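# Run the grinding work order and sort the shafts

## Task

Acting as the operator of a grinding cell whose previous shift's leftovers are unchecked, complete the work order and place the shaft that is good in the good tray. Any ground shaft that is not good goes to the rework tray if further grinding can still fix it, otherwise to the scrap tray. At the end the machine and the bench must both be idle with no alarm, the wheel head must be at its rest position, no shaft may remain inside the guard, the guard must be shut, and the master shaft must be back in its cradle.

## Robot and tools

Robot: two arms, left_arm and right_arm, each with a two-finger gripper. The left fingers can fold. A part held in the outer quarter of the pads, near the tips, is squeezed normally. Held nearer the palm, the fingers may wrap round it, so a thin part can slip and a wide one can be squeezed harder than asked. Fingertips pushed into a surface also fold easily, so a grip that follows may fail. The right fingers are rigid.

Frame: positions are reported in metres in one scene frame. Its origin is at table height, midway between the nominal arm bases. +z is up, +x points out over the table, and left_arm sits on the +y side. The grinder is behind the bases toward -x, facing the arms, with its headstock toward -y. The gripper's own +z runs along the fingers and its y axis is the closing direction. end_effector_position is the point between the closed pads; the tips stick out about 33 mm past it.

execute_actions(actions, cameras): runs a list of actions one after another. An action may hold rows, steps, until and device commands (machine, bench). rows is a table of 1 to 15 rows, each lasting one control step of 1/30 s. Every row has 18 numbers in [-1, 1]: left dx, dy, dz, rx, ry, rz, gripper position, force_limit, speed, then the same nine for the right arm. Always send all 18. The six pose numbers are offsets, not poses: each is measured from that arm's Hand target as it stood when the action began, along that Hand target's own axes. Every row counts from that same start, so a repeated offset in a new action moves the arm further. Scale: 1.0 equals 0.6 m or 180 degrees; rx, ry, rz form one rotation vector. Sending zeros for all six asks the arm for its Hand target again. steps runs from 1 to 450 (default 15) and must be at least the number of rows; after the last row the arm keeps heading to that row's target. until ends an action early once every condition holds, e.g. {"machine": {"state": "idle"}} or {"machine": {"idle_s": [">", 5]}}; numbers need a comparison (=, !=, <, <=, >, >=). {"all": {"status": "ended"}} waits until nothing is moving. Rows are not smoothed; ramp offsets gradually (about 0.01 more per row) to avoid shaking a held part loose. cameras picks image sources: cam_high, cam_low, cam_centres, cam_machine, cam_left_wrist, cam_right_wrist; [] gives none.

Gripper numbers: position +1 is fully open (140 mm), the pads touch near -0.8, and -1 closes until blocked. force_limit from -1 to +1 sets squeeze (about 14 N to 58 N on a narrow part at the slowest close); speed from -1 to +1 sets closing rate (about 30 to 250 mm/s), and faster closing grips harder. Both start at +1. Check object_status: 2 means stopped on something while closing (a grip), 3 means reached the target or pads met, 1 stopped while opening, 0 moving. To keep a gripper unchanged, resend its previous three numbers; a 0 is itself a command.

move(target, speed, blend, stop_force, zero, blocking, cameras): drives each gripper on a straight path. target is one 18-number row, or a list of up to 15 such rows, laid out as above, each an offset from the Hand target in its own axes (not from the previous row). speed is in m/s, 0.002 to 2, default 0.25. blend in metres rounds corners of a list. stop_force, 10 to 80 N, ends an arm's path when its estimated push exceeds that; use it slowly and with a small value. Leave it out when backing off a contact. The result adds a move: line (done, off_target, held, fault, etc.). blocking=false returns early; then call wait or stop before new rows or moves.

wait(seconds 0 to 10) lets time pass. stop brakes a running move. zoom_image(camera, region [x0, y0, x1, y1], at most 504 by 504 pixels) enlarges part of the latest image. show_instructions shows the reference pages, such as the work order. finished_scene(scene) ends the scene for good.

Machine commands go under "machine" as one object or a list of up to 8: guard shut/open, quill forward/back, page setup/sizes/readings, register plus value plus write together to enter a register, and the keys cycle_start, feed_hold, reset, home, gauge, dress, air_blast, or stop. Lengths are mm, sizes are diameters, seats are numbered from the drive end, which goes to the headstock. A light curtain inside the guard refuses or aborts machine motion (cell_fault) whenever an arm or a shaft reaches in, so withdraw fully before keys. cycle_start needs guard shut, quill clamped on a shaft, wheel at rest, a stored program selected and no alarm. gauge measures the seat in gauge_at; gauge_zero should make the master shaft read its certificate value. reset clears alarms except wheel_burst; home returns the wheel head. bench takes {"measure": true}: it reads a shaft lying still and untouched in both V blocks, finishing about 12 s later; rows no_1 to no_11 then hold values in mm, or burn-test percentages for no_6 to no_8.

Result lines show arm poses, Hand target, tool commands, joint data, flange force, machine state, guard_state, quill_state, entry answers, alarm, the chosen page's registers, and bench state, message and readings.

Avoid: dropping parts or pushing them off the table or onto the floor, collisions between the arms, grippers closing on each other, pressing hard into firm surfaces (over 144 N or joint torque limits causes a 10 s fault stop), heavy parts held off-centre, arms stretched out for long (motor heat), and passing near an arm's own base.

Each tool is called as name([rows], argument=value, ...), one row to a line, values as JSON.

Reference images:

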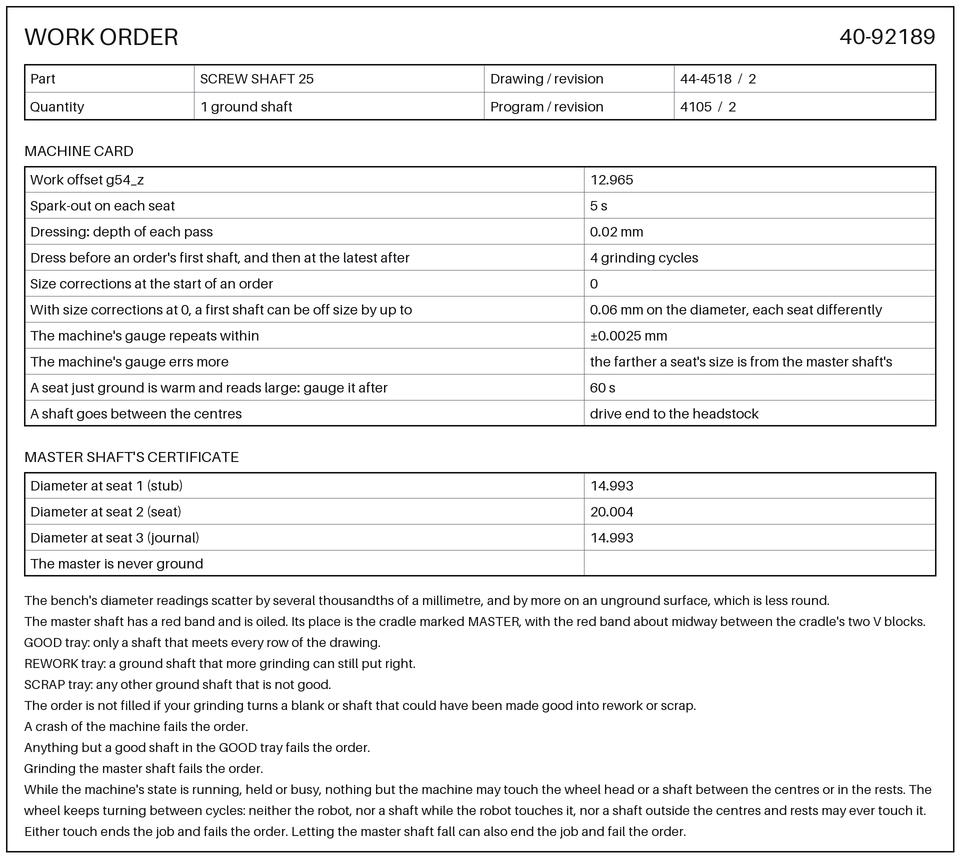

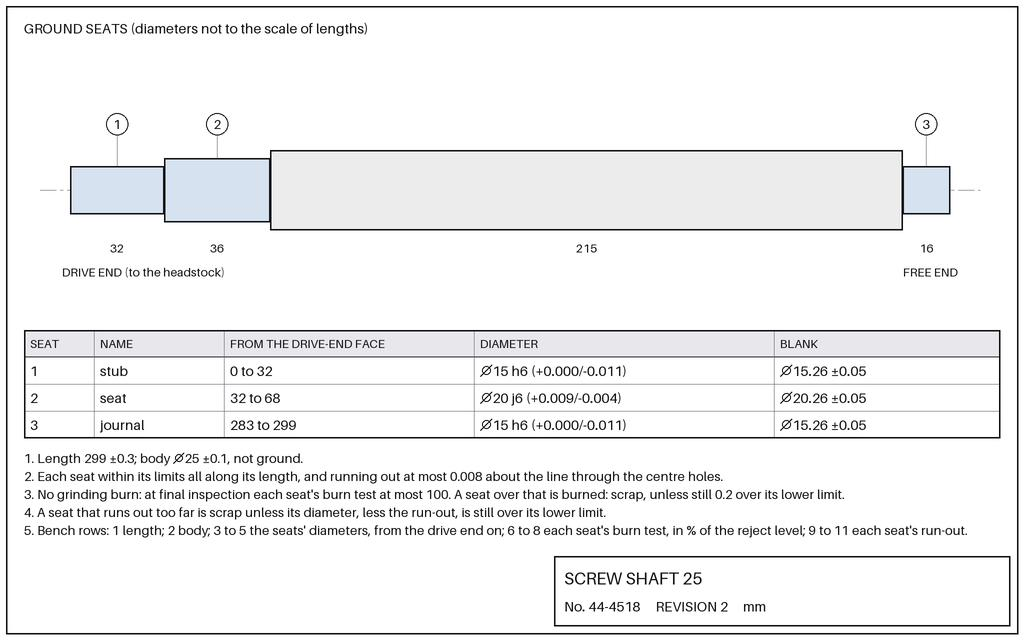

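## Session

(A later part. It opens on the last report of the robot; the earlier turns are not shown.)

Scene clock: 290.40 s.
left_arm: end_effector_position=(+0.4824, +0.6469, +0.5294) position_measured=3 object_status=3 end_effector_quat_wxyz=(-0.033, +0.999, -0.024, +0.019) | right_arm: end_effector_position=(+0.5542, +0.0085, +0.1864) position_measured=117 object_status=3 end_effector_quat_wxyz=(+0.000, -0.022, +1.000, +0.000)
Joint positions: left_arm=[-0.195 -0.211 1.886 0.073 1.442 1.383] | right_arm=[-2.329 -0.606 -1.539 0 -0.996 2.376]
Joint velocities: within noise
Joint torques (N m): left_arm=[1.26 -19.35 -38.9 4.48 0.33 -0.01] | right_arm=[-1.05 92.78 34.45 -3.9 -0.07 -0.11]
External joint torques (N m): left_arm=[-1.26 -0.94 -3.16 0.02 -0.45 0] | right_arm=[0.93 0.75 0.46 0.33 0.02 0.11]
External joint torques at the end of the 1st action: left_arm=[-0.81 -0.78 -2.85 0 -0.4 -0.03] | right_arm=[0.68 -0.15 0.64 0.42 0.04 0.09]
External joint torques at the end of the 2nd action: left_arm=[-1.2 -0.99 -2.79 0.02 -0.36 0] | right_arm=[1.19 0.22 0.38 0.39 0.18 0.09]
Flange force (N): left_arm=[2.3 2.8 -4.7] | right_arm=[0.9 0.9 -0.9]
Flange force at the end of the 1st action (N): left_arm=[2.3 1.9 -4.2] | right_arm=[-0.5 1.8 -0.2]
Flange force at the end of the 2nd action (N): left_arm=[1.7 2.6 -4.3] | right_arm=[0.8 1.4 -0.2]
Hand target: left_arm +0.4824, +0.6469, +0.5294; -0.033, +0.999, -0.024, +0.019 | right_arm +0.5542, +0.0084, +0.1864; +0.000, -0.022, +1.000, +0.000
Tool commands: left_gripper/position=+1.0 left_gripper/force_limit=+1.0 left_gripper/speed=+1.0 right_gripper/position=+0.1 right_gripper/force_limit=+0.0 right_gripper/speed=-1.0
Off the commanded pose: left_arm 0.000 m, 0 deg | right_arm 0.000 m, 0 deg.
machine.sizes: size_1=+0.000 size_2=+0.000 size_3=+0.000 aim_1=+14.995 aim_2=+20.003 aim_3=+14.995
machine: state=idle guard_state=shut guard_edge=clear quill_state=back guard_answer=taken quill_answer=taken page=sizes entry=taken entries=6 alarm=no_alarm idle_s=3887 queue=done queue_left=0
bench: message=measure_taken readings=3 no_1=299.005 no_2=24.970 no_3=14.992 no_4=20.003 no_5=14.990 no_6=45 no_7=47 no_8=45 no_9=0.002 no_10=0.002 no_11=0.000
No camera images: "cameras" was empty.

execute_actions([
  {"bench":{"measure":true},"steps":450,"until":{"bench":{"readings":[">=",4]}}},
], cameras=[])

execute_actions([
  {"bench":{"measure":true},"steps":450,"until":{"bench":{"readings":[">=",5]}}},
], cameras=[])

execute_actions([
  {"bench":{"measure":true},"steps":450,"until":{"bench":{"readings":[">=",6]}}},
], cameras=[])

execute_actions([
  {"bench":{"measure":true},"steps":450,"until":{"bench":{"readings":[">=",7]}}},
], cameras=[])

execute_actions([
  {"bench":{"measure":true},"steps":450,"until":{"bench":{"readings":[">=",8]}}},
], cameras=[])

execute_actions([
  {"bench":{"measure":true},"steps":450,"until":{"bench":{"readings":[">=",9]}}},
], cameras=["cam_right_wrist","cam_high"])

Scene clock: 310.00 s.
left_arm: end_effector_position=(+0.4824, +0.6469, +0.5294) position_measured=3 object_status=3 end_effector_quat_wxyz=(-0.033, +0.999, -0.024, +0.019) | right_arm: end_effector_position=(+0.5542, +0.0085, +0.1864) position_measured=117 object_status=3 end_effector_quat_wxyz=(+0.000, -0.022, +1.000, +0.000)
Joint positions: left_arm=[-0.195 -0.211 1.886 0.073 1.442 1.383] | right_arm=[-2.329 -0.606 -1.539 0 -0.996 2.376]
Joint velocities: within noise
Joint torques (N m): left_arm=[1.59 -19.01 -38.75 4.48 0.25 0.03] | right_arm=[-0.2 92.86 34.38 -4 -0.12 -0.11]
External joint torques (N m): left_arm=[-1.6 -1.68 -3.34 0.01 -0.37 -0.03] | right_arm=[0.11 0.61 0.52 0.44 0.08 0.11]
Flange force (N): left_arm=[1.2 3.5 -5.4] | right_arm=[0.0 0.4 -0.7]
Hand target: left_arm +0.4824, +0.6469, +0.5294; -0.033, +0.999, -0.024, +0.019 | right_arm +0.5542, +0.0084, +0.1864; +0.000, -0.022, +1.000, +0.000
Tool commands: left_gripper/position=+1.0 left_gripper/force_limit=+1.0 left_gripper/speed=+1.0 right_gripper/position=+0.1 right_gripper/force_limit=+0.0 right_gripper/speed=-1.0
Off the commanded pose: left_arm 0.000 m, 0 deg | right_arm 0.000 m, 0 deg.
machine.sizes: size_1=+0.000 size_2=+0.000 size_3=+0.000 aim_1=+14.995 aim_2=+20.003 aim_3=+14.995
machine: state=idle guard_state=shut guard_edge=clear quill_state=back guard_answer=taken quill_answer=taken page=sizes entry=taken entries=6 alarm=no_alarm idle_s=3907 queue=done queue_left=0
bench: message=measure_taken readings=4 no_1=299.004 no_2=24.973 no_3=14.996 no_4=20.003 no_5=14.996 no_6=44 no_7=42 no_8=46 no_9=0.003 no_10=0.001 no_11=0.000
No camera images: "cameras" was empty.

Scene clock: 322.20 s.
left_arm: end_effector_position=(+0.4824, +0.6469, +0.5294) position_measured=3 object_status=3 end_effector_quat_wxyz=(-0.033, +0.999, -0.024, +0.019) | right_arm: end_effector_position=(+0.5542, +0.0084, +0.1864) position_measured=117 object_status=3 end_effector_quat_wxyz=(+0.000, -0.022, +1.000, +0.000)
Joint positions: left_arm=[-0.195 -0.211 1.886 0.073 1.442 1.383] | right_arm=[-2.329 -0.606 -1.539 0 -0.996 2.376]
Joint velocities: within noise
Joint torques (N m): left_arm=[1.43 -18.78 -38.89 4.51 0.31 0.04] | right_arm=[-1.69 93.43 34.17 -3.94 -0.08 -0.15]
External joint torques (N m): left_arm=[-1.48 -1.24 -2.89 -0.04 -0.43 -0.04] | right_arm=[1.55 -0.05 0.64 0.39 0.04 0.15]
Flange force (N): left_arm=[1.3 3.3 -4.4] | right_arm=[0.4 2.5 -0.3]
Hand target: left_arm +0.4824, +0.6469, +0.5294; -0.033, +0.999, -0.024, +0.019 | right_arm +0.5542, +0.0084, +0.1864; +0.000, -0.022, +1.000, +0.000
Tool commands: left_gripper/position=+1.0 left_gripper/force_limit=+1.0 left_gripper/speed=+1.0 right_gripper/position=+0.1 right_gripper/force_limit=+0.0 right_gripper/speed=-1.0
Off the commanded pose: left_arm 0.000 m, 0 deg | right_arm 0.000 m, 0 deg.
machine.sizes: size_1=+0.000 size_2=+0.000 size_3=+0.000 aim_1=+14.995 aim_2=+20.003 aim_3=+14.995
machine: state=idle guard_state=shut guard_edge=clear quill_state=back guard_answer=taken quill_answer=taken page=sizes entry=taken entries=6 alarm=no_alarm idle_s=3919 queue=done queue_left=0
bench: message=measure_taken readings=5 no_1=298.995 no_2=24.980 no_3=14.999 no_4=19.999 no_5=14.995 no_6=45 no_7=45 no_8=46 no_9=0.000 no_10=0.001 no_11=0.000
No camera images: "cameras" was empty.

Scene clock: 334.40 s.
left_arm: end_effector_position=(+0.4824, +0.6469, +0.5294) position_measured=3 object_status=3 end_effector_quat_wxyz=(-0.033, +0.999, -0.024, +0.019) | right_arm: end_effector_position=(+0.5542, +0.0084, +0.1864) position_measured=117 object_status=3 end_effector_quat_wxyz=(+0.000, -0.022, +1.000, +0.000)
Joint positions: left_arm=[-0.195 -0.211 1.886 0.073 1.442 1.383] | right_arm=[-2.329 -0.606 -1.539 0 -0.996 2.376]
Joint velocities: within noise
Joint torques (N m): left_arm=[1.6 -19.11 -39.11 4.46 0.3 0.03] | right_arm=[-1.76 93.13 34.27 -3.97 -0.09 -0.06]
External joint torques (N m): left_arm=[-1.68 -0.86 -2.7 0 -0.42 -0.03] | right_arm=[1.64 0.3 0.61 0.41 0.05 0.06]
Flange force (N): left_arm=[1.7 3.8 -4.1] | right_arm=[0.8 2.1 -0.5]
Hand target: left_arm +0.4824, +0.6469, +0.5294; -0.033, +0.999, -0.024, +0.019 | right_arm +0.5542, +0.0084, +0.1864; +0.000, -0.022, +1.000, +0.000
Tool commands: left_gripper/position=+1.0 left_gripper/force_limit=+1.0 left_gripper/speed=+1.0 right_gripper/position=+0.1 right_gripper/force_limit=+0.0 right_gripper/speed=-1.0
Off the commanded pose: left_arm 0.000 m, 0 deg | right_arm 0.000 m, 0 deg.
machine.sizes: size_1=+0.000 size_2=+0.000 size_3=+0.000 aim_1=+14.995 aim_2=+20.003 aim_3=+14.995
machine: state=idle guard_state=shut guard_edge=clear quill_state=back guard_answer=taken quill_answer=taken page=sizes entry=taken entries=6 alarm=no_alarm idle_s=3931 queue=done queue_left=0
bench: message=measure_taken readings=6 no_1=299.002 no_2=24.966 no_3=14.994 no_4=20.001 no_5=14.992 no_6=44 no_7=44 no_8=48 no_9=0.000 no_10=0.000 no_11=0.002
No camera images: "cameras" was empty.

Scene clock: 346.60 s.
left_arm: end_effector_position=(+0.4824, +0.6469, +0.5294) position_measured=3 object_status=3 end_effector_quat_wxyz=(-0.033, +0.999, -0.024, +0.019) | right_arm: end_effector_position=(+0.5542, +0.0084, +0.1864) position_measured=117 object_status=3 end_effector_quat_wxyz=(+0.000, -0.022, +1.000, +0.000)
Joint positions: left_arm=[-0.195 -0.211 1.886 0.073 1.442 1.383] | right_arm=[-2.329 -0.606 -1.539 0 -0.996 2.376]
Joint velocities: within noise
Joint torques (N m): left_arm=[1.58 -19.22 -38.92 4.48 0.29 0.01] | right_arm=[-0.98 93 34.08 -4 -0.09 -0.09]
External joint torques (N m): left_arm=[-1.56 -0.71 -2.97 0 -0.42 -0.01] | right_arm=[0.92 0.49 0.75 0.44 0.05 0.09]
Flange force (N): left_arm=[2.3 3.5 -4.5] | right_arm=[0.1 1.6 -0.8]
Hand target: left_arm +0.4824, +0.6469, +0.5294; -0.033, +0.999, -0.024, +0.019 | right_arm +0.5542, +0.0084, +0.1864; +0.000, -0.022, +1.000, +0.000
Tool commands: left_gripper/position=+1.0 left_gripper/force_limit=+1.0 left_gripper/speed=+1.0 right_gripper/position=+0.1 right_gripper/force_limit=+0.0 right_gripper/speed=-1.0
Off the commanded pose: left_arm 0.000 m, 0 deg | right_arm 0.000 m, 0 deg.
machine.sizes: size_1=+0.000 size_2=+0.000 size_3=+0.000 aim_1=+14.995 aim_2=+20.003 aim_3=+14.995
machine: state=idle guard_state=shut guard_edge=clear quill_state=back guard_answer=taken quill_answer=taken page=sizes entry=taken entries=6 alarm=no_alarm idle_s=3943 queue=done queue_left=0
bench: message=measure_taken readings=7 no_1=298.998 no_2=24.968 no_3=15.000 no_4=20.006 no_5=14.983 no_6=45 no_7=45 no_8=45 no_9=0.001 no_10=0.001 no_11=0.001
No camera images: "cameras" was empty.

Scene clock: 358.80 s.
left_arm: end_effector_position=(+0.4824, +0.6469, +0.5294) position_measured=3 object_status=3 end_effector_quat_wxyz=(-0.033, +0.999, -0.024, +0.019) | right_arm: end_effector_position=(+0.5542, +0.0084, +0.1864) position_measured=117 object_status=3 end_effector_quat_wxyz=(+0.000, -0.022, +1.000, +0.000)
Joint positions: left_arm=[-0.195 -0.211 1.886 0.073 1.442 1.383] | right_arm=[-2.329 -0.606 -1.539 0 -0.996 2.376]
Joint velocities: within noise
Joint torques (N m): left_arm=[1.27 -18.8 -38.93 4.44 0.3 0.06] | right_arm=[-1.49 93.62 34.44 -3.88 -0.2 -0.07]
External joint torques (N m): left_arm=[-1.22 -1.54 -2.99 0.04 -0.42 -0.06] | right_arm=[1.41 0.05 0.48 0.32 0.15 0.07]
Flange force (N): left_arm=[1.1 2.7 -4.6] | right_arm=[0.6 1.9 -0.1]
Hand target: left_arm +0.4824, +0.6469, +0.5294; -0.033, +0.999, -0.024, +0.019 | right_arm +0.5542, +0.0084, +0.1864; +0.000, -0.022, +1.000, +0.000
Tool commands: left_gripper/position=+1.0 left_gripper/force_limit=+1.0 left_gripper/speed=+1.0 right_gripper/position=+0.1 right_gripper/force_limit=+0.0 right_gripper/speed=-1.0
Off the commanded pose: left_arm 0.000 m, 0 deg | right_arm 0.000 m, 0 deg.
machine.sizes: size_1=+0.000 size_2=+0.000 size_3=+0.000 aim_1=+14.995 aim_2=+20.003 aim_3=+14.995
machine: state=idle guard_state=shut guard_edge=clear quill_state=back guard_answer=taken quill_answer=taken page=sizes entry=taken entries=6 alarm=no_alarm idle_s=3955 queue=done queue_left=0
bench: message=measure_taken readings=8 no_1=298.999 no_2=24.966 no_3=14.994 no_4=19.998 no_5=14.999 no_6=46 no_7=45 no_8=45 no_9=0.001 no_10=0.002 no_11=0.002
No camera images: "cameras" was empty.

Scene clock: 371.00 s.
left_arm: end_effector_position=(+0.4824, +0.6469, +0.5294) position_measured=3 object_status=3 end_effector_quat_wxyz=(-0.033, +0.999, -0.024, +0.019) | right_arm: end_effector_position=(+0.5542, +0.0084, +0.1864) position_measured=117 object_status=3 end_effector_quat_wxyz=(+0.000, -0.022, +1.000, +0.000)
Joint positions: left_arm=[-0.195 -0.211 1.886 0.073 1.442 1.383] | right_arm=[-2.329 -0.606 -1.539 0 -0.996 2.376]
Joint velocities: within noise
Joint torques (N m): left_arm=[1.4 -19.07 -38.96 4.45 0.25 0.04] | right_arm=[-1.26 93.4 34.44 -3.93 -0.16 -0.13]
External joint torques (N m): left_arm=[-1.25 -2.04 -3.25 0.07 -0.36 -0.05] | right_arm=[1.27 -0.45 0.24 0.39 0.11 0.13]
Flange force (N): left_arm=[0.6 2.7 -5.3] | right_arm=[0.5 1.9 0.4]
Hand target: left_arm +0.4824, +0.6469, +0.5294; -0.033, +0.999, -0.024, +0.019 | right_arm +0.5542, +0.0084, +0.1864; +0.000, -0.022, +1.000, +0.000
Tool commands: left_gripper/position=+1.0 left_gripper/force_limit=+1.0 left_gripper/speed=+1.0 right_gripper/position=+0.1 right_gripper/force_limit=+0.0 right_gripper/speed=-1.0
Off the commanded pose: left_arm 0.000 m, 0 deg | right_arm 0.000 m, 0 deg.
machine.sizes: size_1=+0.000 size_2=+0.000 size_3=+0.000 aim_1=+14.995 aim_2=+20.003 aim_3=+14.995
machine: state=idle guard_state=shut guard_edge=clear quill_state=back guard_answer=taken quill_answer=taken page=sizes entry=taken entries=6 alarm=no_alarm idle_s=3967 queue=done queue_left=0
bench: message=measure_taken readings=9 no_1=298.998 no_2=24.970 no_3=14.994 no_4=20.005 no_5=15.002 no_6=45 no_7=45 no_8=45 no_9=0.001 no_10=0.002 no_11=0.000
Images, in order (width x height): cam_high 896x504, cam_right_wrist 896x504.

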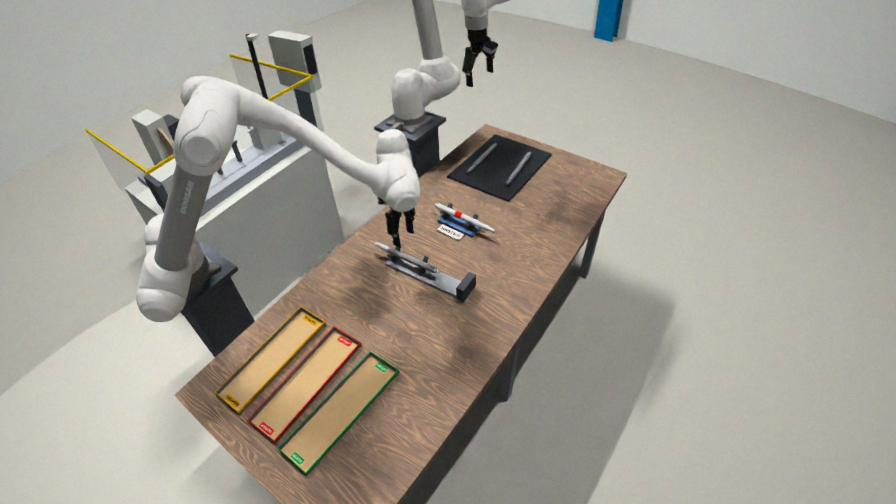

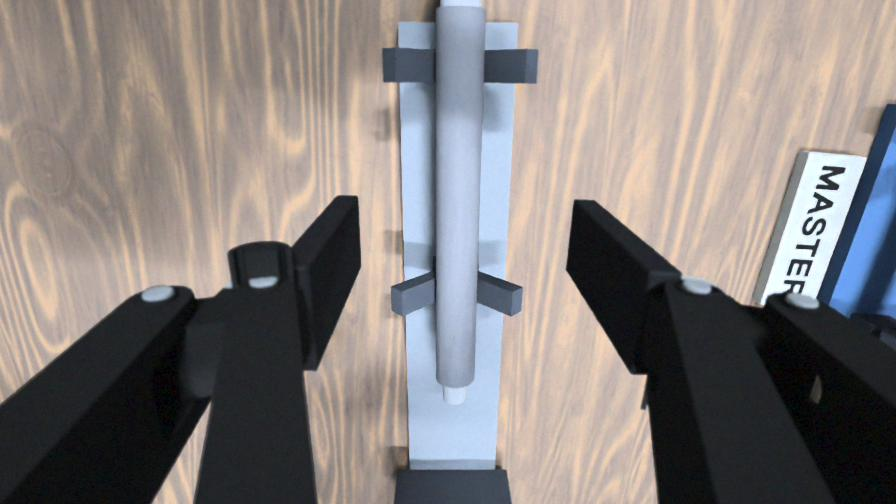

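move(target=[0,0,0,0,0,0,1,1,1, 0,-0.001,0.2,0,0,0,0.1,0,-1], speed=0.12, cameras=[])

execute_actions([
  {"rows":[[0,0,0,0,0,0,1,1,1, 0,0,0,0,0,0,-1,0,-1]],"steps":60},
], cameras=["cam_right_wrist"])

move([
  [0,0,0,0,0,0,1,1,1, 0,0,-0.05,0,0,0,-1,0,-1],
  [0,0,0,0,0,0,1,1,1, 0,0,-0.25,0,0,0,-1,0,-1],
], speed=[0.05,0.2], cameras=["cam_right_wrist","cam_low"])

Scene clock: 390.43 s.
left_arm: end_effector_position=(+0.4824, +0.6469, +0.5294) position_measured=3 object_status=3 end_effector_quat_wxyz=(-0.033, +0.999, -0.024, +0.019) | right_arm: end_effector_position=(+0.5543, +0.0078, +0.0664) position_measured=117 object_status=3 end_effector_quat_wxyz=(+0.000, -0.022, +1.000, +0.000)
Joint positions: left_arm=[-0.195 -0.211 1.886 0.073 1.442 1.383] | right_arm=[-2.329 -0.724 -1.591 -0.001 -0.827 2.376]
Joint velocities: within noise
Joint torques (N m): left_arm=[1.46 -18.89 -38.89 4.5 0.26 0.01] | right_arm=[-1.67 98.14 29.6 -3.53 -0.16 -0.1]
External joint torques (N m): left_arm=[-1.56 -1.22 -3.04 -0.03 -0.39 -0.01] | right_arm=[1.62 -0.22 0.7 0.44 0.11 0.1]
Flange force (N): left_arm=[1.6 3.5 -4.8] | right_arm=[0.2 2.7 0.2]
Hand target: left_arm +0.4824, +0.6469, +0.5294; -0.033, +0.999, -0.024, +0.019 | right_arm +0.5543, +0.0079, +0.0664; +0.000, -0.022, +1.000, +0.000
Off the commanded pose: left_arm 0.000 m, 0 deg | right_arm 0.000 m, 0 deg.
machine.sizes: size_1=+0.000 size_2=+0.000 size_3=+0.000 aim_1=+14.995 aim_2=+20.003 aim_3=+14.995
machine: state=idle guard_state=shut guard_edge=clear quill_state=back guard_answer=taken quill_answer=taken page=sizes entry=taken entries=6 alarm=no_alarm idle_s=3987 queue=done queue_left=0
bench: message=measure_taken readings=9 no_1=298.998 no_2=24.970 no_3=14.994 no_4=20.005 no_5=15.002 no_6=45 no_7=45 no_8=45 no_9=0.001 no_10=0.002 no_11=0.000
move: done
No camera images: "cameras" was empty.

Scene clock: 392.63 s.
left_arm: end_effector_position=(+0.4824, +0.6469, +0.5294) position_measured=3 object_status=3 end_effector_quat_wxyz=(-0.033, +0.999, -0.024, +0.019) | right_arm: end_effector_position=(+0.5543, +0.0080, +0.0664) position_measured=195 object_status=2 end_effector_quat_wxyz=(+0.000, -0.022, +1.000, +0.000)
Joint positions: left_arm=[-0.195 -0.211 1.886 0.073 1.442 1.383] | right_arm=[-2.329 -0.724 -1.59 0 -0.827 2.376]
Joint velocities: within noise
Joint torques (N m): left_arm=[1.47 -19.36 -38.97 4.51 0.24 0.01] | right_arm=[-26.86 82.53 9.28 -10.24 -7.19 0.56]
External joint torques (N m): left_arm=[-1.6 -0.75 -2.9 -0.04 -0.36 -0.01] | right_arm=[26.81 16.35 21.32 7.12 7.15 -0.56]
Flange force (N): left_arm=[2.1 3.6 -4.5] | right_arm=[6.6 37.8 -13.6]
Hand target: left_arm +0.4824, +0.6469, +0.5294; -0.033, +0.999, -0.024, +0.019 | right_arm +0.5543, +0.0079, +0.0664; +0.000, -0.022, +1.000, +0.000
Off the commanded pose: left_arm 0.000 m, 0 deg | right_arm 0.000 m, 0 deg.
machine.sizes: size_1=+0.000 size_2=+0.000 size_3=+0.000 aim_1=+14.995 aim_2=+20.003 aim_3=+14.995
machine: state=idle guard_state=shut guard_edge=clear quill_state=back guard_answer=taken quill_answer=taken page=sizes entry=taken entries=6 alarm=no_alarm idle_s=3989 queue=done queue_left=0
bench: message=measure_taken readings=9 no_1=298.998 no_2=24.970 no_3=14.994 no_4=20.005 no_5=15.002 no_6=45 no_7=45 no_8=45 no_9=0.001 no_10=0.002 no_11=0.000
Images, in order (width x height): cam_right_wrist 896x504.

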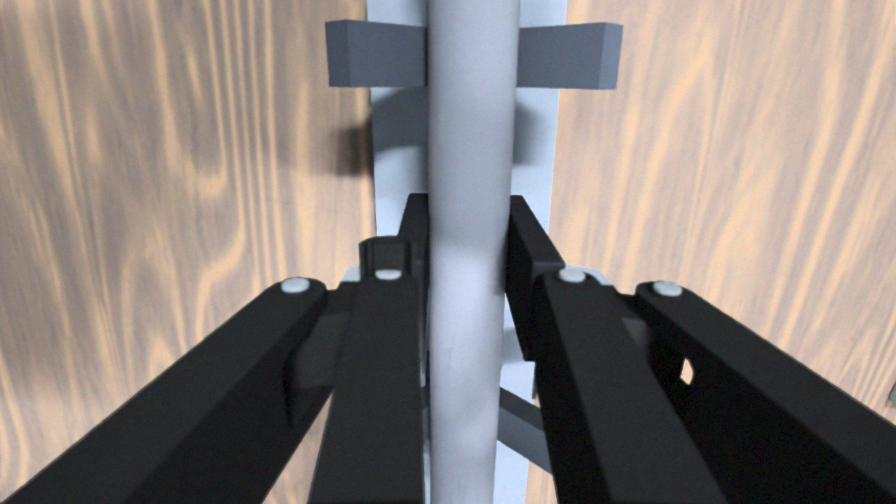

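Scene clock: 394.23 s.
left_arm: end_effector_position=(+0.4824, +0.6469, +0.5294) position_measured=3 object_status=3 end_effector_quat_wxyz=(-0.033, +0.999, -0.024, +0.019) | right_arm: end_effector_position=(+0.5542, +0.0078, +0.2164) position_measured=195 object_status=2 end_effector_quat_wxyz=(+0.000, -0.022, +1.000, +0.000)
Joint positions: left_arm=[-0.195 -0.211 1.886 0.073 1.442 1.383] | right_arm=[-2.329 -0.58 -1.521 0 -1.04 2.376]
Joint velocities: within noise
Joint torques (N m): left_arm=[1.74 -19.09 -38.98 4.49 0.35 0.04] | right_arm=[-1.21 99.72 40.24 -4.07 -0.15 -0.09]
External joint torques (N m): left_arm=[-1.81 -1.03 -2.94 -0.01 -0.47 -0.05] | right_arm=[1.18 -7.78 -4.52 0.43 0.1 0.09]
Flange force (N): left_arm=[1.6 4.2 -4.4] | right_arm=[1.1 1.1 9.6]
Hand target: left_arm +0.4824, +0.6469, +0.5294; -0.033, +0.999, -0.024, +0.019 | right_arm +0.5542, +0.0078, +0.2164; +0.000, -0.022, +1.000, +0.000
Off the commanded pose: left_arm 0.000 m, 0 deg | right_arm 0.000 m, 0 deg.
machine.sizes: size_1=+0.000 size_2=+0.000 size_3=+0.000 aim_1=+14.995 aim_2=+20.003 aim_3=+14.995
machine: state=idle guard_state=shut guard_edge=clear quill_state=back guard_answer=taken quill_answer=taken page=sizes entry=taken entries=6 alarm=no_alarm idle_s=3990 queue=done queue_left=0
bench: message=measure_taken readings=9 no_1=298.998 no_2=24.970 no_3=14.994 no_4=20.005 no_5=15.002 no_6=45 no_7=45 no_8=45 no_9=0.001 no_10=0.002 no_11=0.000
move: done
Images, in order (width x height): cam_low 896x504, cam_right_wrist 896x504.

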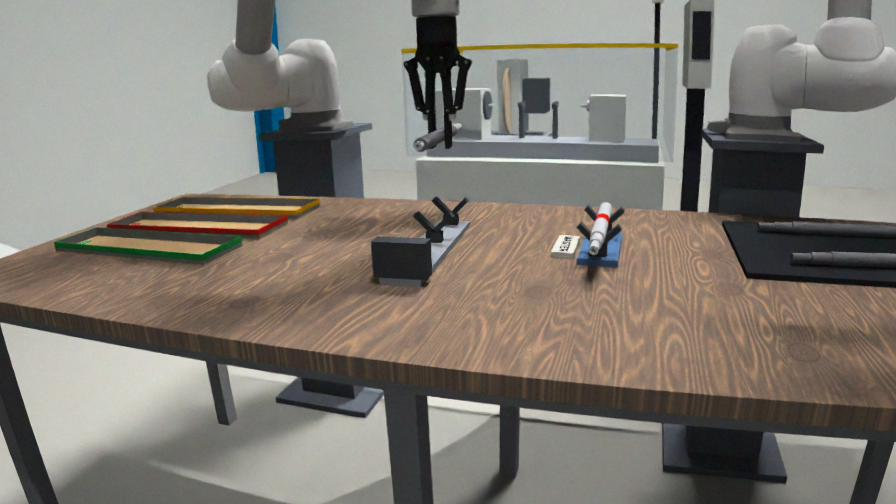

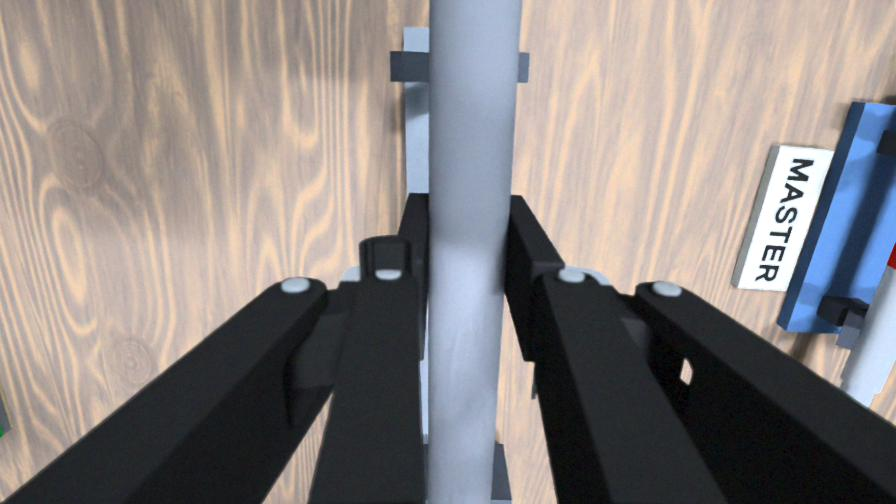

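move([
  [0,0,0,0,0,0,1,1,1, -0.1,-0.3,-0.13,0,0,0.15,-1,0,-1],
  [0,0,0,0,0,0,1,1,1, -0.24,-0.93,-0.13,0,0,0.498,-1,0,-1],
], speed=0.3, blend=[0.1,0], cameras=["cam_right_wrist","cam_high"])

Scene clock: 401.30 s.
left_arm: end_effector_position=(+0.4824, +0.6469, +0.5294) position_measured=3 object_status=3 end_effector_quat_wxyz=(-0.033, +0.999, -0.024, +0.019) | right_arm: end_effector_position=(+0.7227, -0.5432, +0.2945) position_measured=195 object_status=2 end_effector_quat_wxyz=(+0.000, +0.689, +0.725, +0.000)
Joint positions: left_arm=[-0.195 -0.211 1.886 0.073 1.442 1.383] | right_arm=[-3.073 -0.4 -1.648 0 -1.093 3.196]
Joint velocities: within noise
Joint torques (N m): left_arm=[1.46 -19.03 -38.96 4.53 0.28 0.02] | right_arm=[-1.84 83.96 41.18 -4.14 -0.13 -0.13]
External joint torques (N m): left_arm=[-1.61 -1 -3.08 -0.04 -0.42 -0.02] | right_arm=[1.74 -6.96 -4.21 0.39 0.13 0.13]
Flange force (N): left_arm=[2.0 3.6 -4.7] | right_arm=[2.5 0.8 9.2]
Hand target: left_arm +0.4824, +0.6469, +0.5294; -0.033, +0.999, -0.024, +0.019 | right_arm +0.7227, -0.5433, +0.2945; +0.000, +0.689, +0.725, +0.000
Off the commanded pose: left_arm 0.000 m, 0 deg | right_arm 0.000 m, 0 deg.
machine.sizes: size_1=+0.000 size_2=+0.000 size_3=+0.000 aim_1=+14.995 aim_2=+20.003 aim_3=+14.995
machine: state=idle guard_state=shut guard_edge=clear quill_state=back guard_answer=taken quill_answer=taken page=sizes entry=taken entries=6 alarm=no_alarm idle_s=3997 queue=done queue_left=0
bench: message=measure_taken readings=9 no_1=298.998 no_2=24.970 no_3=14.994 no_4=20.005 no_5=15.002 no_6=45 no_7=45 no_8=45 no_9=0.001 no_10=0.002 no_11=0.000
move: done
Images, in order (width x height): cam_high 896x504, cam_right_wrist 896x504.

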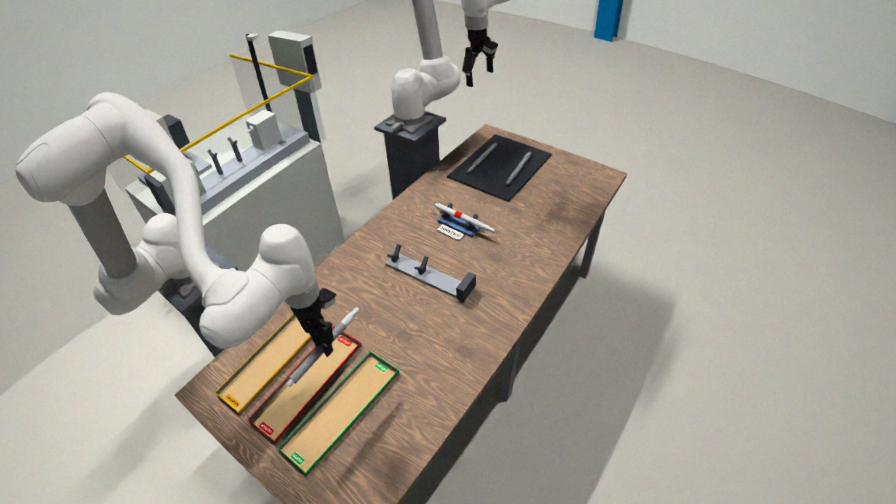

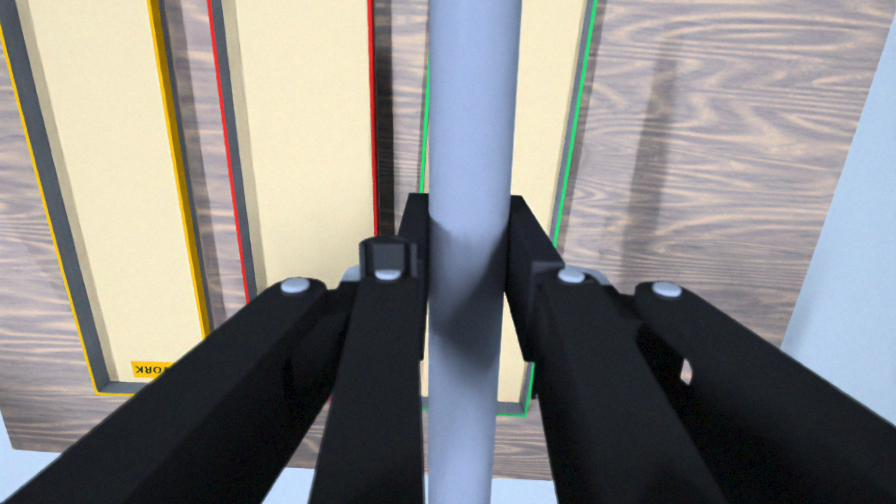

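move(target=[0,0,0,0,0,0,1,1,1, -0.0975,0.045,0.2,0,0,0.02,-1,0,-1], speed=0.2, cameras=["cam_right_wrist","cam_high","cam_low"])

Scene clock: 409.77 s.
left_arm: end_effector_position=(+0.4824, +0.6469, +0.5294) position_measured=3 object_status=3 end_effector_quat_wxyz=(-0.033, +0.999, -0.024, +0.019) | right_arm: end_effector_position=(+0.7526, -0.6003, +0.1745) position_measured=195 object_status=2 end_effector_quat_wxyz=(+0.000, +0.711, +0.703, +0.000)
Joint positions: left_arm=[-0.195 -0.211 1.886 0.073 1.442 1.383] | right_arm=[-3.152 -0.543 -1.673 0 -0.924 3.181]
Joint velocities: within noise
Joint torques (N m): left_arm=[1.4 -19.4 -38.99 4.52 0.27 0] | right_arm=[-1.62 93.91 36.51 -3.82 -0.17 -0.02]
External joint torques (N m): left_arm=[-1.22 -1.33 -3.06 -0.02 -0.38 0] | right_arm=[1.47 -7.03 -3.17 0.43 0.17 0.02]
Flange force (N): left_arm=[1.5 2.6 -4.7] | right_arm=[1.9 1.8 8.9]
Hand target: left_arm +0.4824, +0.6469, +0.5294; -0.033, +0.999, -0.024, +0.019 | right_arm +0.7526, -0.6003, +0.1745; +0.000, +0.711, +0.703, +0.000
Off the commanded pose: left_arm 0.000 m, 0 deg | right_arm 0.000 m, 0 deg.
machine.sizes: size_1=+0.000 size_2=+0.000 size_3=+0.000 aim_1=+14.995 aim_2=+20.003 aim_3=+14.995
machine: state=idle guard_state=shut guard_edge=clear quill_state=back guard_answer=taken quill_answer=taken page=sizes entry=taken entries=6 alarm=no_alarm idle_s=4006 queue=done queue_left=0
bench: message=measure_taken readings=9 no_1=298.998 no_2=24.970 no_3=14.994 no_4=20.005 no_5=15.002 no_6=45 no_7=45 no_8=45 no_9=0.001 no_10=0.002 no_11=0.000
move: done
Images, in order (width x height): cam_high 896x504, cam_low 896x504, cam_right_wrist 896x504.

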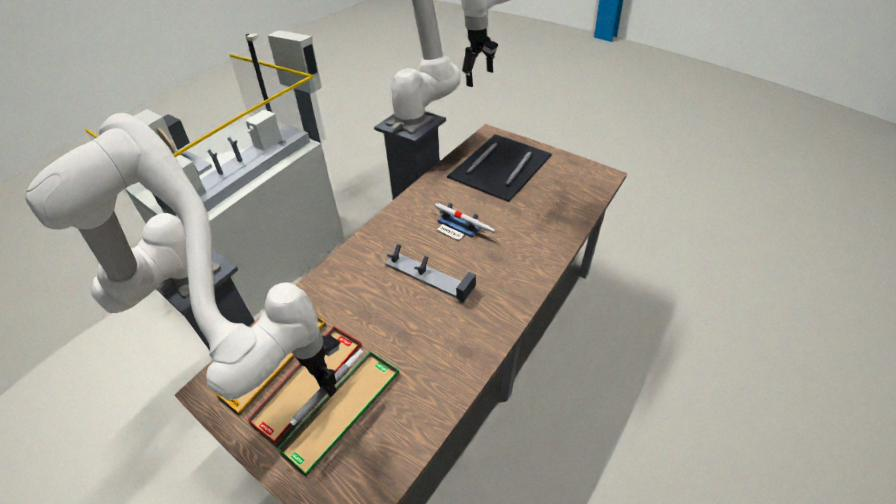

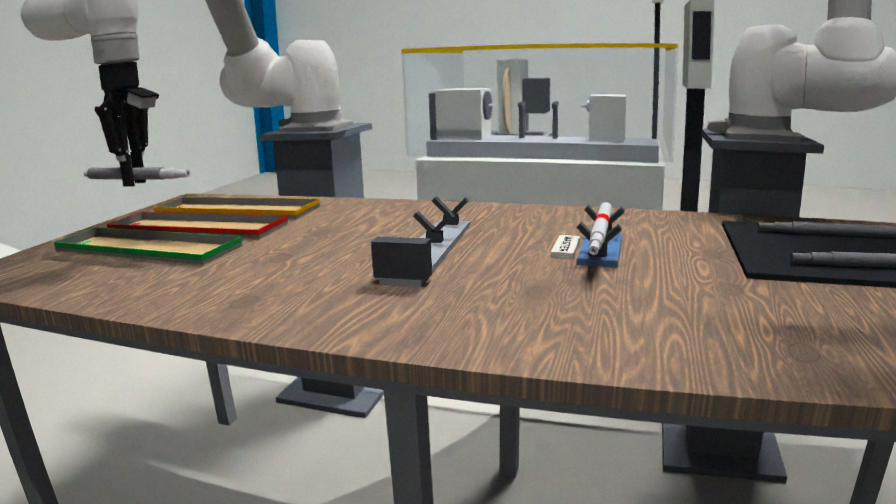

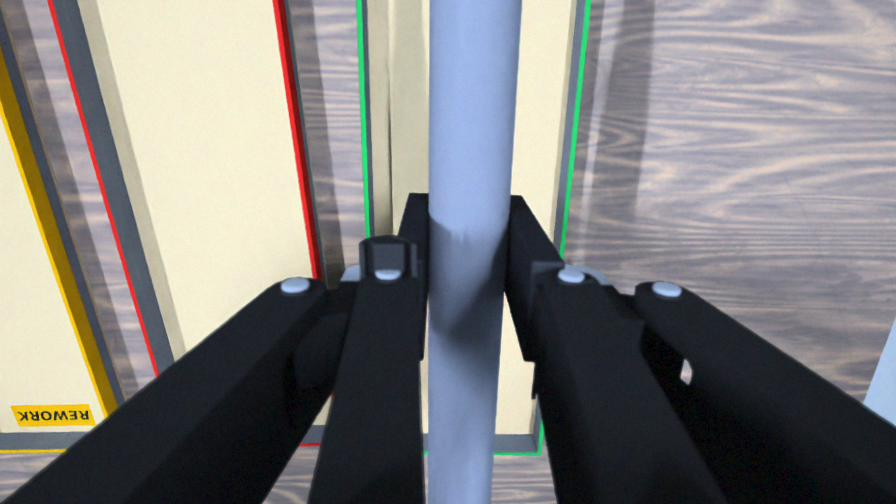

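move([
  [0,0,0,0,0,0,1,1,1, 0.1,-0.05,-0.15,0,0,-0.05,-1,0,-1],
  [0,0,0,0,0,0,1,1,1, 0.999,-0.342,-0.15,0,0,-0.518,-1,0,-1],
], speed=0.3, blend=[0.05,0], cameras=[])

Scene clock: 423.07 s.
left_arm: end_effector_position=(+0.4824, +0.6469, +0.5294) position_measured=3 object_status=3 end_effector_quat_wxyz=(-0.033, +0.999, -0.024, +0.019) | right_arm: end_effector_position=(+0.5549, +0.0015, +0.2644) position_measured=195 object_status=2 end_effector_quat_wxyz=(+0.000, -0.022, +1.000, +0.000)
Joint positions: left_arm=[-0.195 -0.211 1.886 0.073 1.442 1.383] | right_arm=[-2.335 -0.537 -1.494 0 -1.11 2.37]
Joint velocities: within noise
Joint torques (N m): left_arm=[1.26 -18.88 -38.91 4.49 0.27 0.04] | right_arm=[-1.2 97.45 41.4 -4.21 -0.18 -0.15]
External joint torques (N m): left_arm=[-1.36 -0.99 -2.95 -0.02 -0.4 -0.04] | right_arm=[1.07 -7.07 -4.1 0.41 0.13 0.15]
Flange force (N): left_arm=[1.9 3.1 -4.5] | right_arm=[0.8 1.3 8.6]
Hand target: left_arm +0.4824, +0.6469, +0.5294; -0.033, +0.999, -0.024, +0.019 | right_arm +0.5548, +0.0016, +0.2644; +0.000, -0.022, +1.000, +0.000
Off the commanded pose: left_arm 0.000 m, 0 deg | right_arm 0.000 m, 0 deg.
machine.sizes: size_1=+0.000 size_2=+0.000 size_3=+0.000 aim_1=+14.995 aim_2=+20.003 aim_3=+14.995
machine: state=idle guard_state=shut guard_edge=clear quill_state=back guard_answer=taken quill_answer=taken page=sizes entry=taken entries=6 alarm=no_alarm idle_s=4019 queue=done queue_left=0
bench: message=measure_taken readings=9 no_1=298.998 no_2=24.970 no_3=14.994 no_4=20.005 no_5=15.002 no_6=45 no_7=45 no_8=45 no_9=0.001 no_10=0.002 no_11=0.000
move: done
No camera images: "cameras" was empty.

move([
  [0,0,0,0,0,0,1,1,1, 0,0.0125,0.0,0,0,0,-1,0,-1],
  [0,0,0,0,0,0,1,1,1, 0,0.0125,0.295,0,0,0,-1,0,-1],
], speed=0.18, cameras=[])

move(target=[0,0,0,0,0,0,1,1,1, 0,0,0.045,0,0,0,-1,0,-1], speed=0.015, stop_force=12, cameras=["cam_right_wrist"])

execute_actions([
  {"rows":[[0,0,0,0,0,0,1,1,1, 0,0,0,0,0,0,0.1,0,-1]],"steps":60},
], cameras=[])

move(target=[0,0,0,0,0,0,1,1,1, 0,0,-0.037,0,0,0,0.1,0,-1], speed=0.1, cameras=["cam_low"])

zoom_image(camera="cam_low", region=[340, 120, 560, 300])

Scene clock: 431.70 s.
left_arm: end_effector_position=(+0.4824, +0.6469, +0.5294) position_measured=3 object_status=3 end_effector_quat_wxyz=(-0.033, +0.999, -0.024, +0.019) | right_arm: end_effector_position=(+0.5546, +0.0091, +0.0875) position_measured=195 object_status=2 end_effector_quat_wxyz=(+0.000, -0.022, +1.000, +0.000)
Joint positions: left_arm=[-0.195 -0.211 1.886 0.073 1.442 1.383] | right_arm=[-2.329 -0.703 -1.582 -0.001 -0.856 2.376]
Joint velocities: within noise
Joint torques (N m): left_arm=[1.3 -18.74 -38.88 4.48 0.24 0.05] | right_arm=[-1.01 105.72 34.53 -3.63 -0.16 -0.13]
External joint torques (N m): left_arm=[-1.17 -1.47 -2.92 -0.02 -0.36 -0.05] | right_arm=[0.95 -7.9 -3.1 0.43 0.13 0.13]
Flange force (N): left_arm=[1.1 2.6 -4.6] | right_arm=[-0.6 2.4 9.5]
Hand target: left_arm +0.4824, +0.6469, +0.5294; -0.033, +0.999, -0.024, +0.019 | right_arm +0.5546, +0.0091, +0.0874; +0.000, -0.022, +1.000, +0.000
Off the commanded pose: left_arm 0.000 m, 0 deg | right_arm 0.000 m, 0 deg.
machine.sizes: size_1=+0.000 size_2=+0.000 size_3=+0.000 aim_1=+14.995 aim_2=+20.003 aim_3=+14.995
machine: state=idle guard_state=shut guard_edge=clear quill_state=back guard_answer=taken quill_answer=taken page=sizes entry=taken entries=6 alarm=no_alarm idle_s=4027 queue=done queue_left=0
bench: message=measure_taken readings=9 no_1=298.998 no_2=24.970 no_3=14.994 no_4=20.005 no_5=15.002 no_6=45 no_7=45 no_8=45 no_9=0.001 no_10=0.002 no_11=0.000
move: done
No camera images: "cameras" was empty.

Scene clock: 433.67 s.
left_arm: end_effector_position=(+0.4824, +0.6469, +0.5294) position_measured=3 object_status=3 end_effector_quat_wxyz=(-0.033, +0.999, -0.024, +0.019) | right_arm: end_effector_position=(+0.5547, +0.0092, +0.0667) position_measured=195 object_status=2 end_effector_quat_wxyz=(+0.000, -0.022, +1.000, +0.000)
Joint positions: left_arm=[-0.195 -0.211 1.886 0.073 1.442 1.383] | right_arm=[-2.329 -0.725 -1.588 -0.001 -0.828 2.376]
Joint velocities: within noise
Joint torques (N m): left_arm=[1.77 -18.95 -38.91 4.42 0.28 0.02] | right_arm=[-1.24 81.07 26.01 -3.15 2.8 0.42]
External joint torques (N m): left_arm=[-1.97 -1.1 -2.87 0.04 -0.4 -0.02] | right_arm=[1.23 17.66 4.55 0.03 -2.85 -0.42]
Flange force (N): left_arm=[1.3 4.5 -4.5] | right_arm=[5.6 -4.0 -24.2]
Hand target: left_arm +0.4824, +0.6469, +0.5294; -0.033, +0.999, -0.024, +0.019 | right_arm +0.5547, +0.0091, +0.0666; +0.000, -0.022, +1.000, +0.000 (not the last commanded pose)
Off the commanded pose: left_arm 0.000 m, 0 deg | right_arm 0.006 m, 0 deg.
machine.sizes: size_1=+0.000 size_2=+0.000 size_3=+0.000 aim_1=+14.995 aim_2=+20.003 aim_3=+14.995
machine: state=idle guard_state=shut guard_edge=clear quill_state=back guard_answer=taken quill_answer=taken page=sizes entry=taken entries=6 alarm=no_alarm idle_s=4029 queue=done queue_left=0
bench: message=measure_taken readings=9 no_1=298.998 no_2=24.970 no_3=14.994 no_4=20.005 no_5=15.002 no_6=45 no_7=45 no_8=45 no_9=0.001 no_10=0.002 no_11=0.000
move: contact (right_arm)
Images, in order (width x height): cam_right_wrist 896x504.

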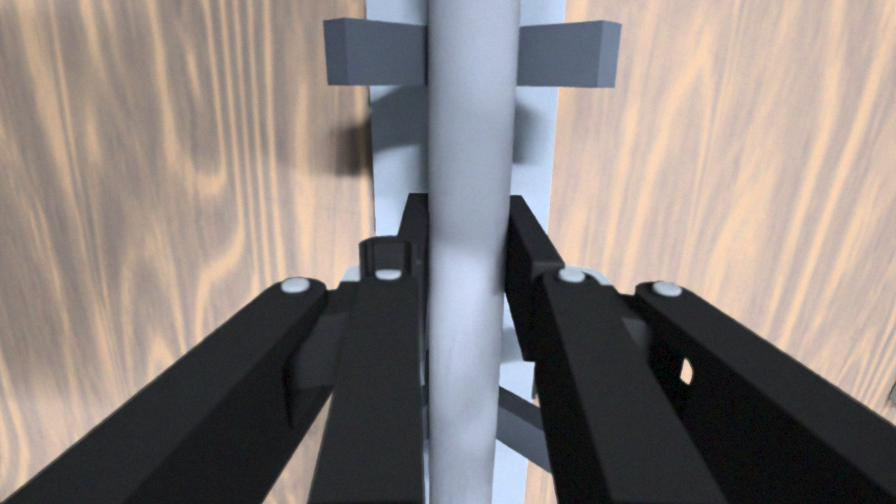

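Scene clock: 435.87 s.
left_arm: end_effector_position=(+0.4824, +0.6469, +0.5294) position_measured=3 object_status=3 end_effector_quat_wxyz=(-0.033, +0.999, -0.024, +0.019) | right_arm: end_effector_position=(+0.5547, +0.0091, +0.0666) position_measured=117 object_status=3 end_effector_quat_wxyz=(+0.000, -0.022, +1.000, +0.000)
Joint positions: left_arm=[-0.195 -0.211 1.886 0.073 1.442 1.383] | right_arm=[-2.329 -0.725 -1.588 -0.001 -0.828 2.376]
Joint velocities: within noise
Joint torques (N m): left_arm=[1.35 -19.07 -39 4.49 0.31 0.08] | right_arm=[-0.96 98.16 29.9 -3.47 -0.16 -0.1]
External joint torques (N m): left_arm=[-1.36 -1.04 -2.9 -0.02 -0.44 -0.08] | right_arm=[0.89 0.46 0.69 0.35 0.12 0.1]
Flange force (N): left_arm=[1.7 3.2 -4.3] | right_arm=[0.2 1.5 -0.5]
Hand target: left_arm +0.4824, +0.6469, +0.5294; -0.033, +0.999, -0.024, +0.019 | right_arm +0.5547, +0.0091, +0.0666; +0.000, -0.022, +1.000, +0.000
Off the commanded pose: left_arm 0.000 m, 0 deg | right_arm 0.000 m, 0 deg.
machine.sizes: size_1=+0.000 size_2=+0.000 size_3=+0.000 aim_1=+14.995 aim_2=+20.003 aim_3=+14.995
machine: state=idle guard_state=shut guard_edge=clear quill_state=back guard_answer=taken quill_answer=taken page=sizes entry=taken entries=6 alarm=no_alarm idle_s=4032 queue=done queue_left=0
bench: message=measure_taken readings=9 no_1=298.998 no_2=24.970 no_3=14.994 no_4=20.005 no_5=15.002 no_6=45 no_7=45 no_8=45 no_9=0.001 no_10=0.002 no_11=0.000
No camera images: "cameras" was empty.

Scene clock: 436.57 s.
left_arm: end_effector_position=(+0.4824, +0.6469, +0.5294) position_measured=3 object_status=3 end_effector_quat_wxyz=(-0.033, +0.999, -0.024, +0.019) | right_arm: end_effector_position=(+0.5547, +0.0091, +0.0888) position_measured=117 object_status=3 end_effector_quat_wxyz=(+0.000, -0.022, +1.000, +0.000)
Joint positions: left_arm=[-0.195 -0.211 1.886 0.073 1.442 1.383] | right_arm=[-2.329 -0.701 -1.581 -0.001 -0.858 2.376]
Joint velocities: within noise
Joint torques (N m): left_arm=[1.52 -19.14 -38.78 4.45 0.29 0.09] | right_arm=[-1.17 96.95 30.84 -3.67 -0.15 -0.13]
External joint torques (N m): left_arm=[-1.54 -1.25 -3.18 0.03 -0.41 -0.09] | right_arm=[1.11 0.41 0.46 0.47 0.11 0.13]
Flange force (N): left_arm=[1.7 3.6 -4.9] | right_arm=[0.8 1.4 -0.4]
Hand target: left_arm +0.4824, +0.6469, +0.5294; -0.033, +0.999, -0.024, +0.019 | right_arm +0.5547, +0.0091, +0.0888; +0.000, -0.022, +1.000, +0.000
Off the commanded pose: left_arm 0.000 m, 0 deg | right_arm 0.000 m, 0 deg.
machine.sizes: size_1=+0.000 size_2=+0.000 size_3=+0.000 aim_1=+14.995 aim_2=+20.003 aim_3=+14.995
machine: state=idle guard_state=shut guard_edge=clear quill_state=back guard_answer=taken quill_answer=taken page=sizes entry=taken entries=6 alarm=no_alarm idle_s=4032 queue=done queue_left=0
bench: message=measure_taken readings=9 no_1=298.998 no_2=24.970 no_3=14.994 no_4=20.005 no_5=15.002 no_6=45 no_7=45 no_8=45 no_9=0.001 no_10=0.002 no_11=0.000
move: done
Images, in order (width x height): cam_low 896x504.

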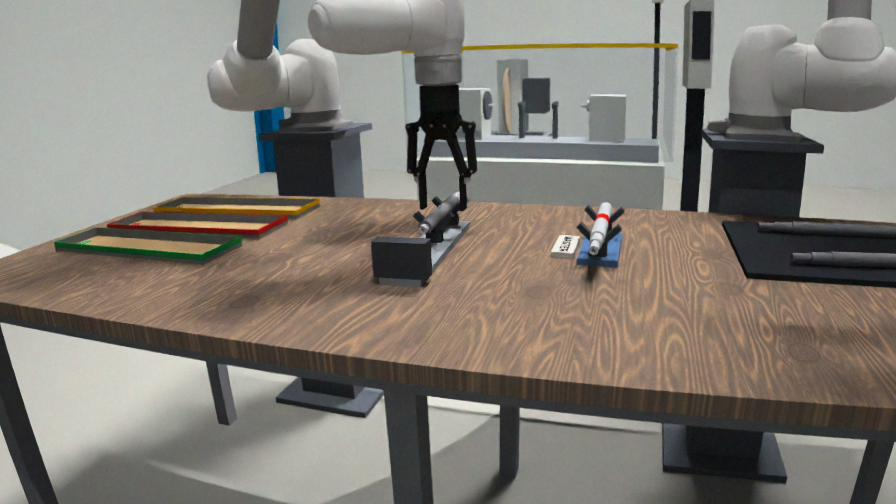

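Scaled by 2.291 from the camera's 896x504 image, which has a finer 1280x720 frame.

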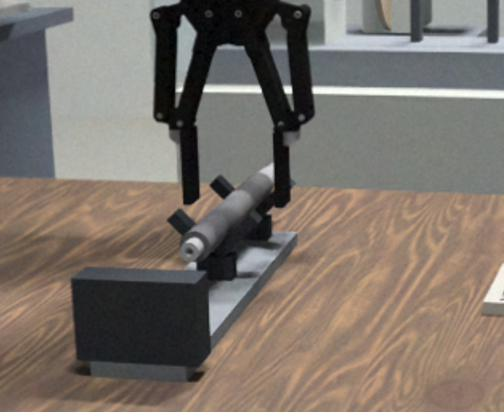

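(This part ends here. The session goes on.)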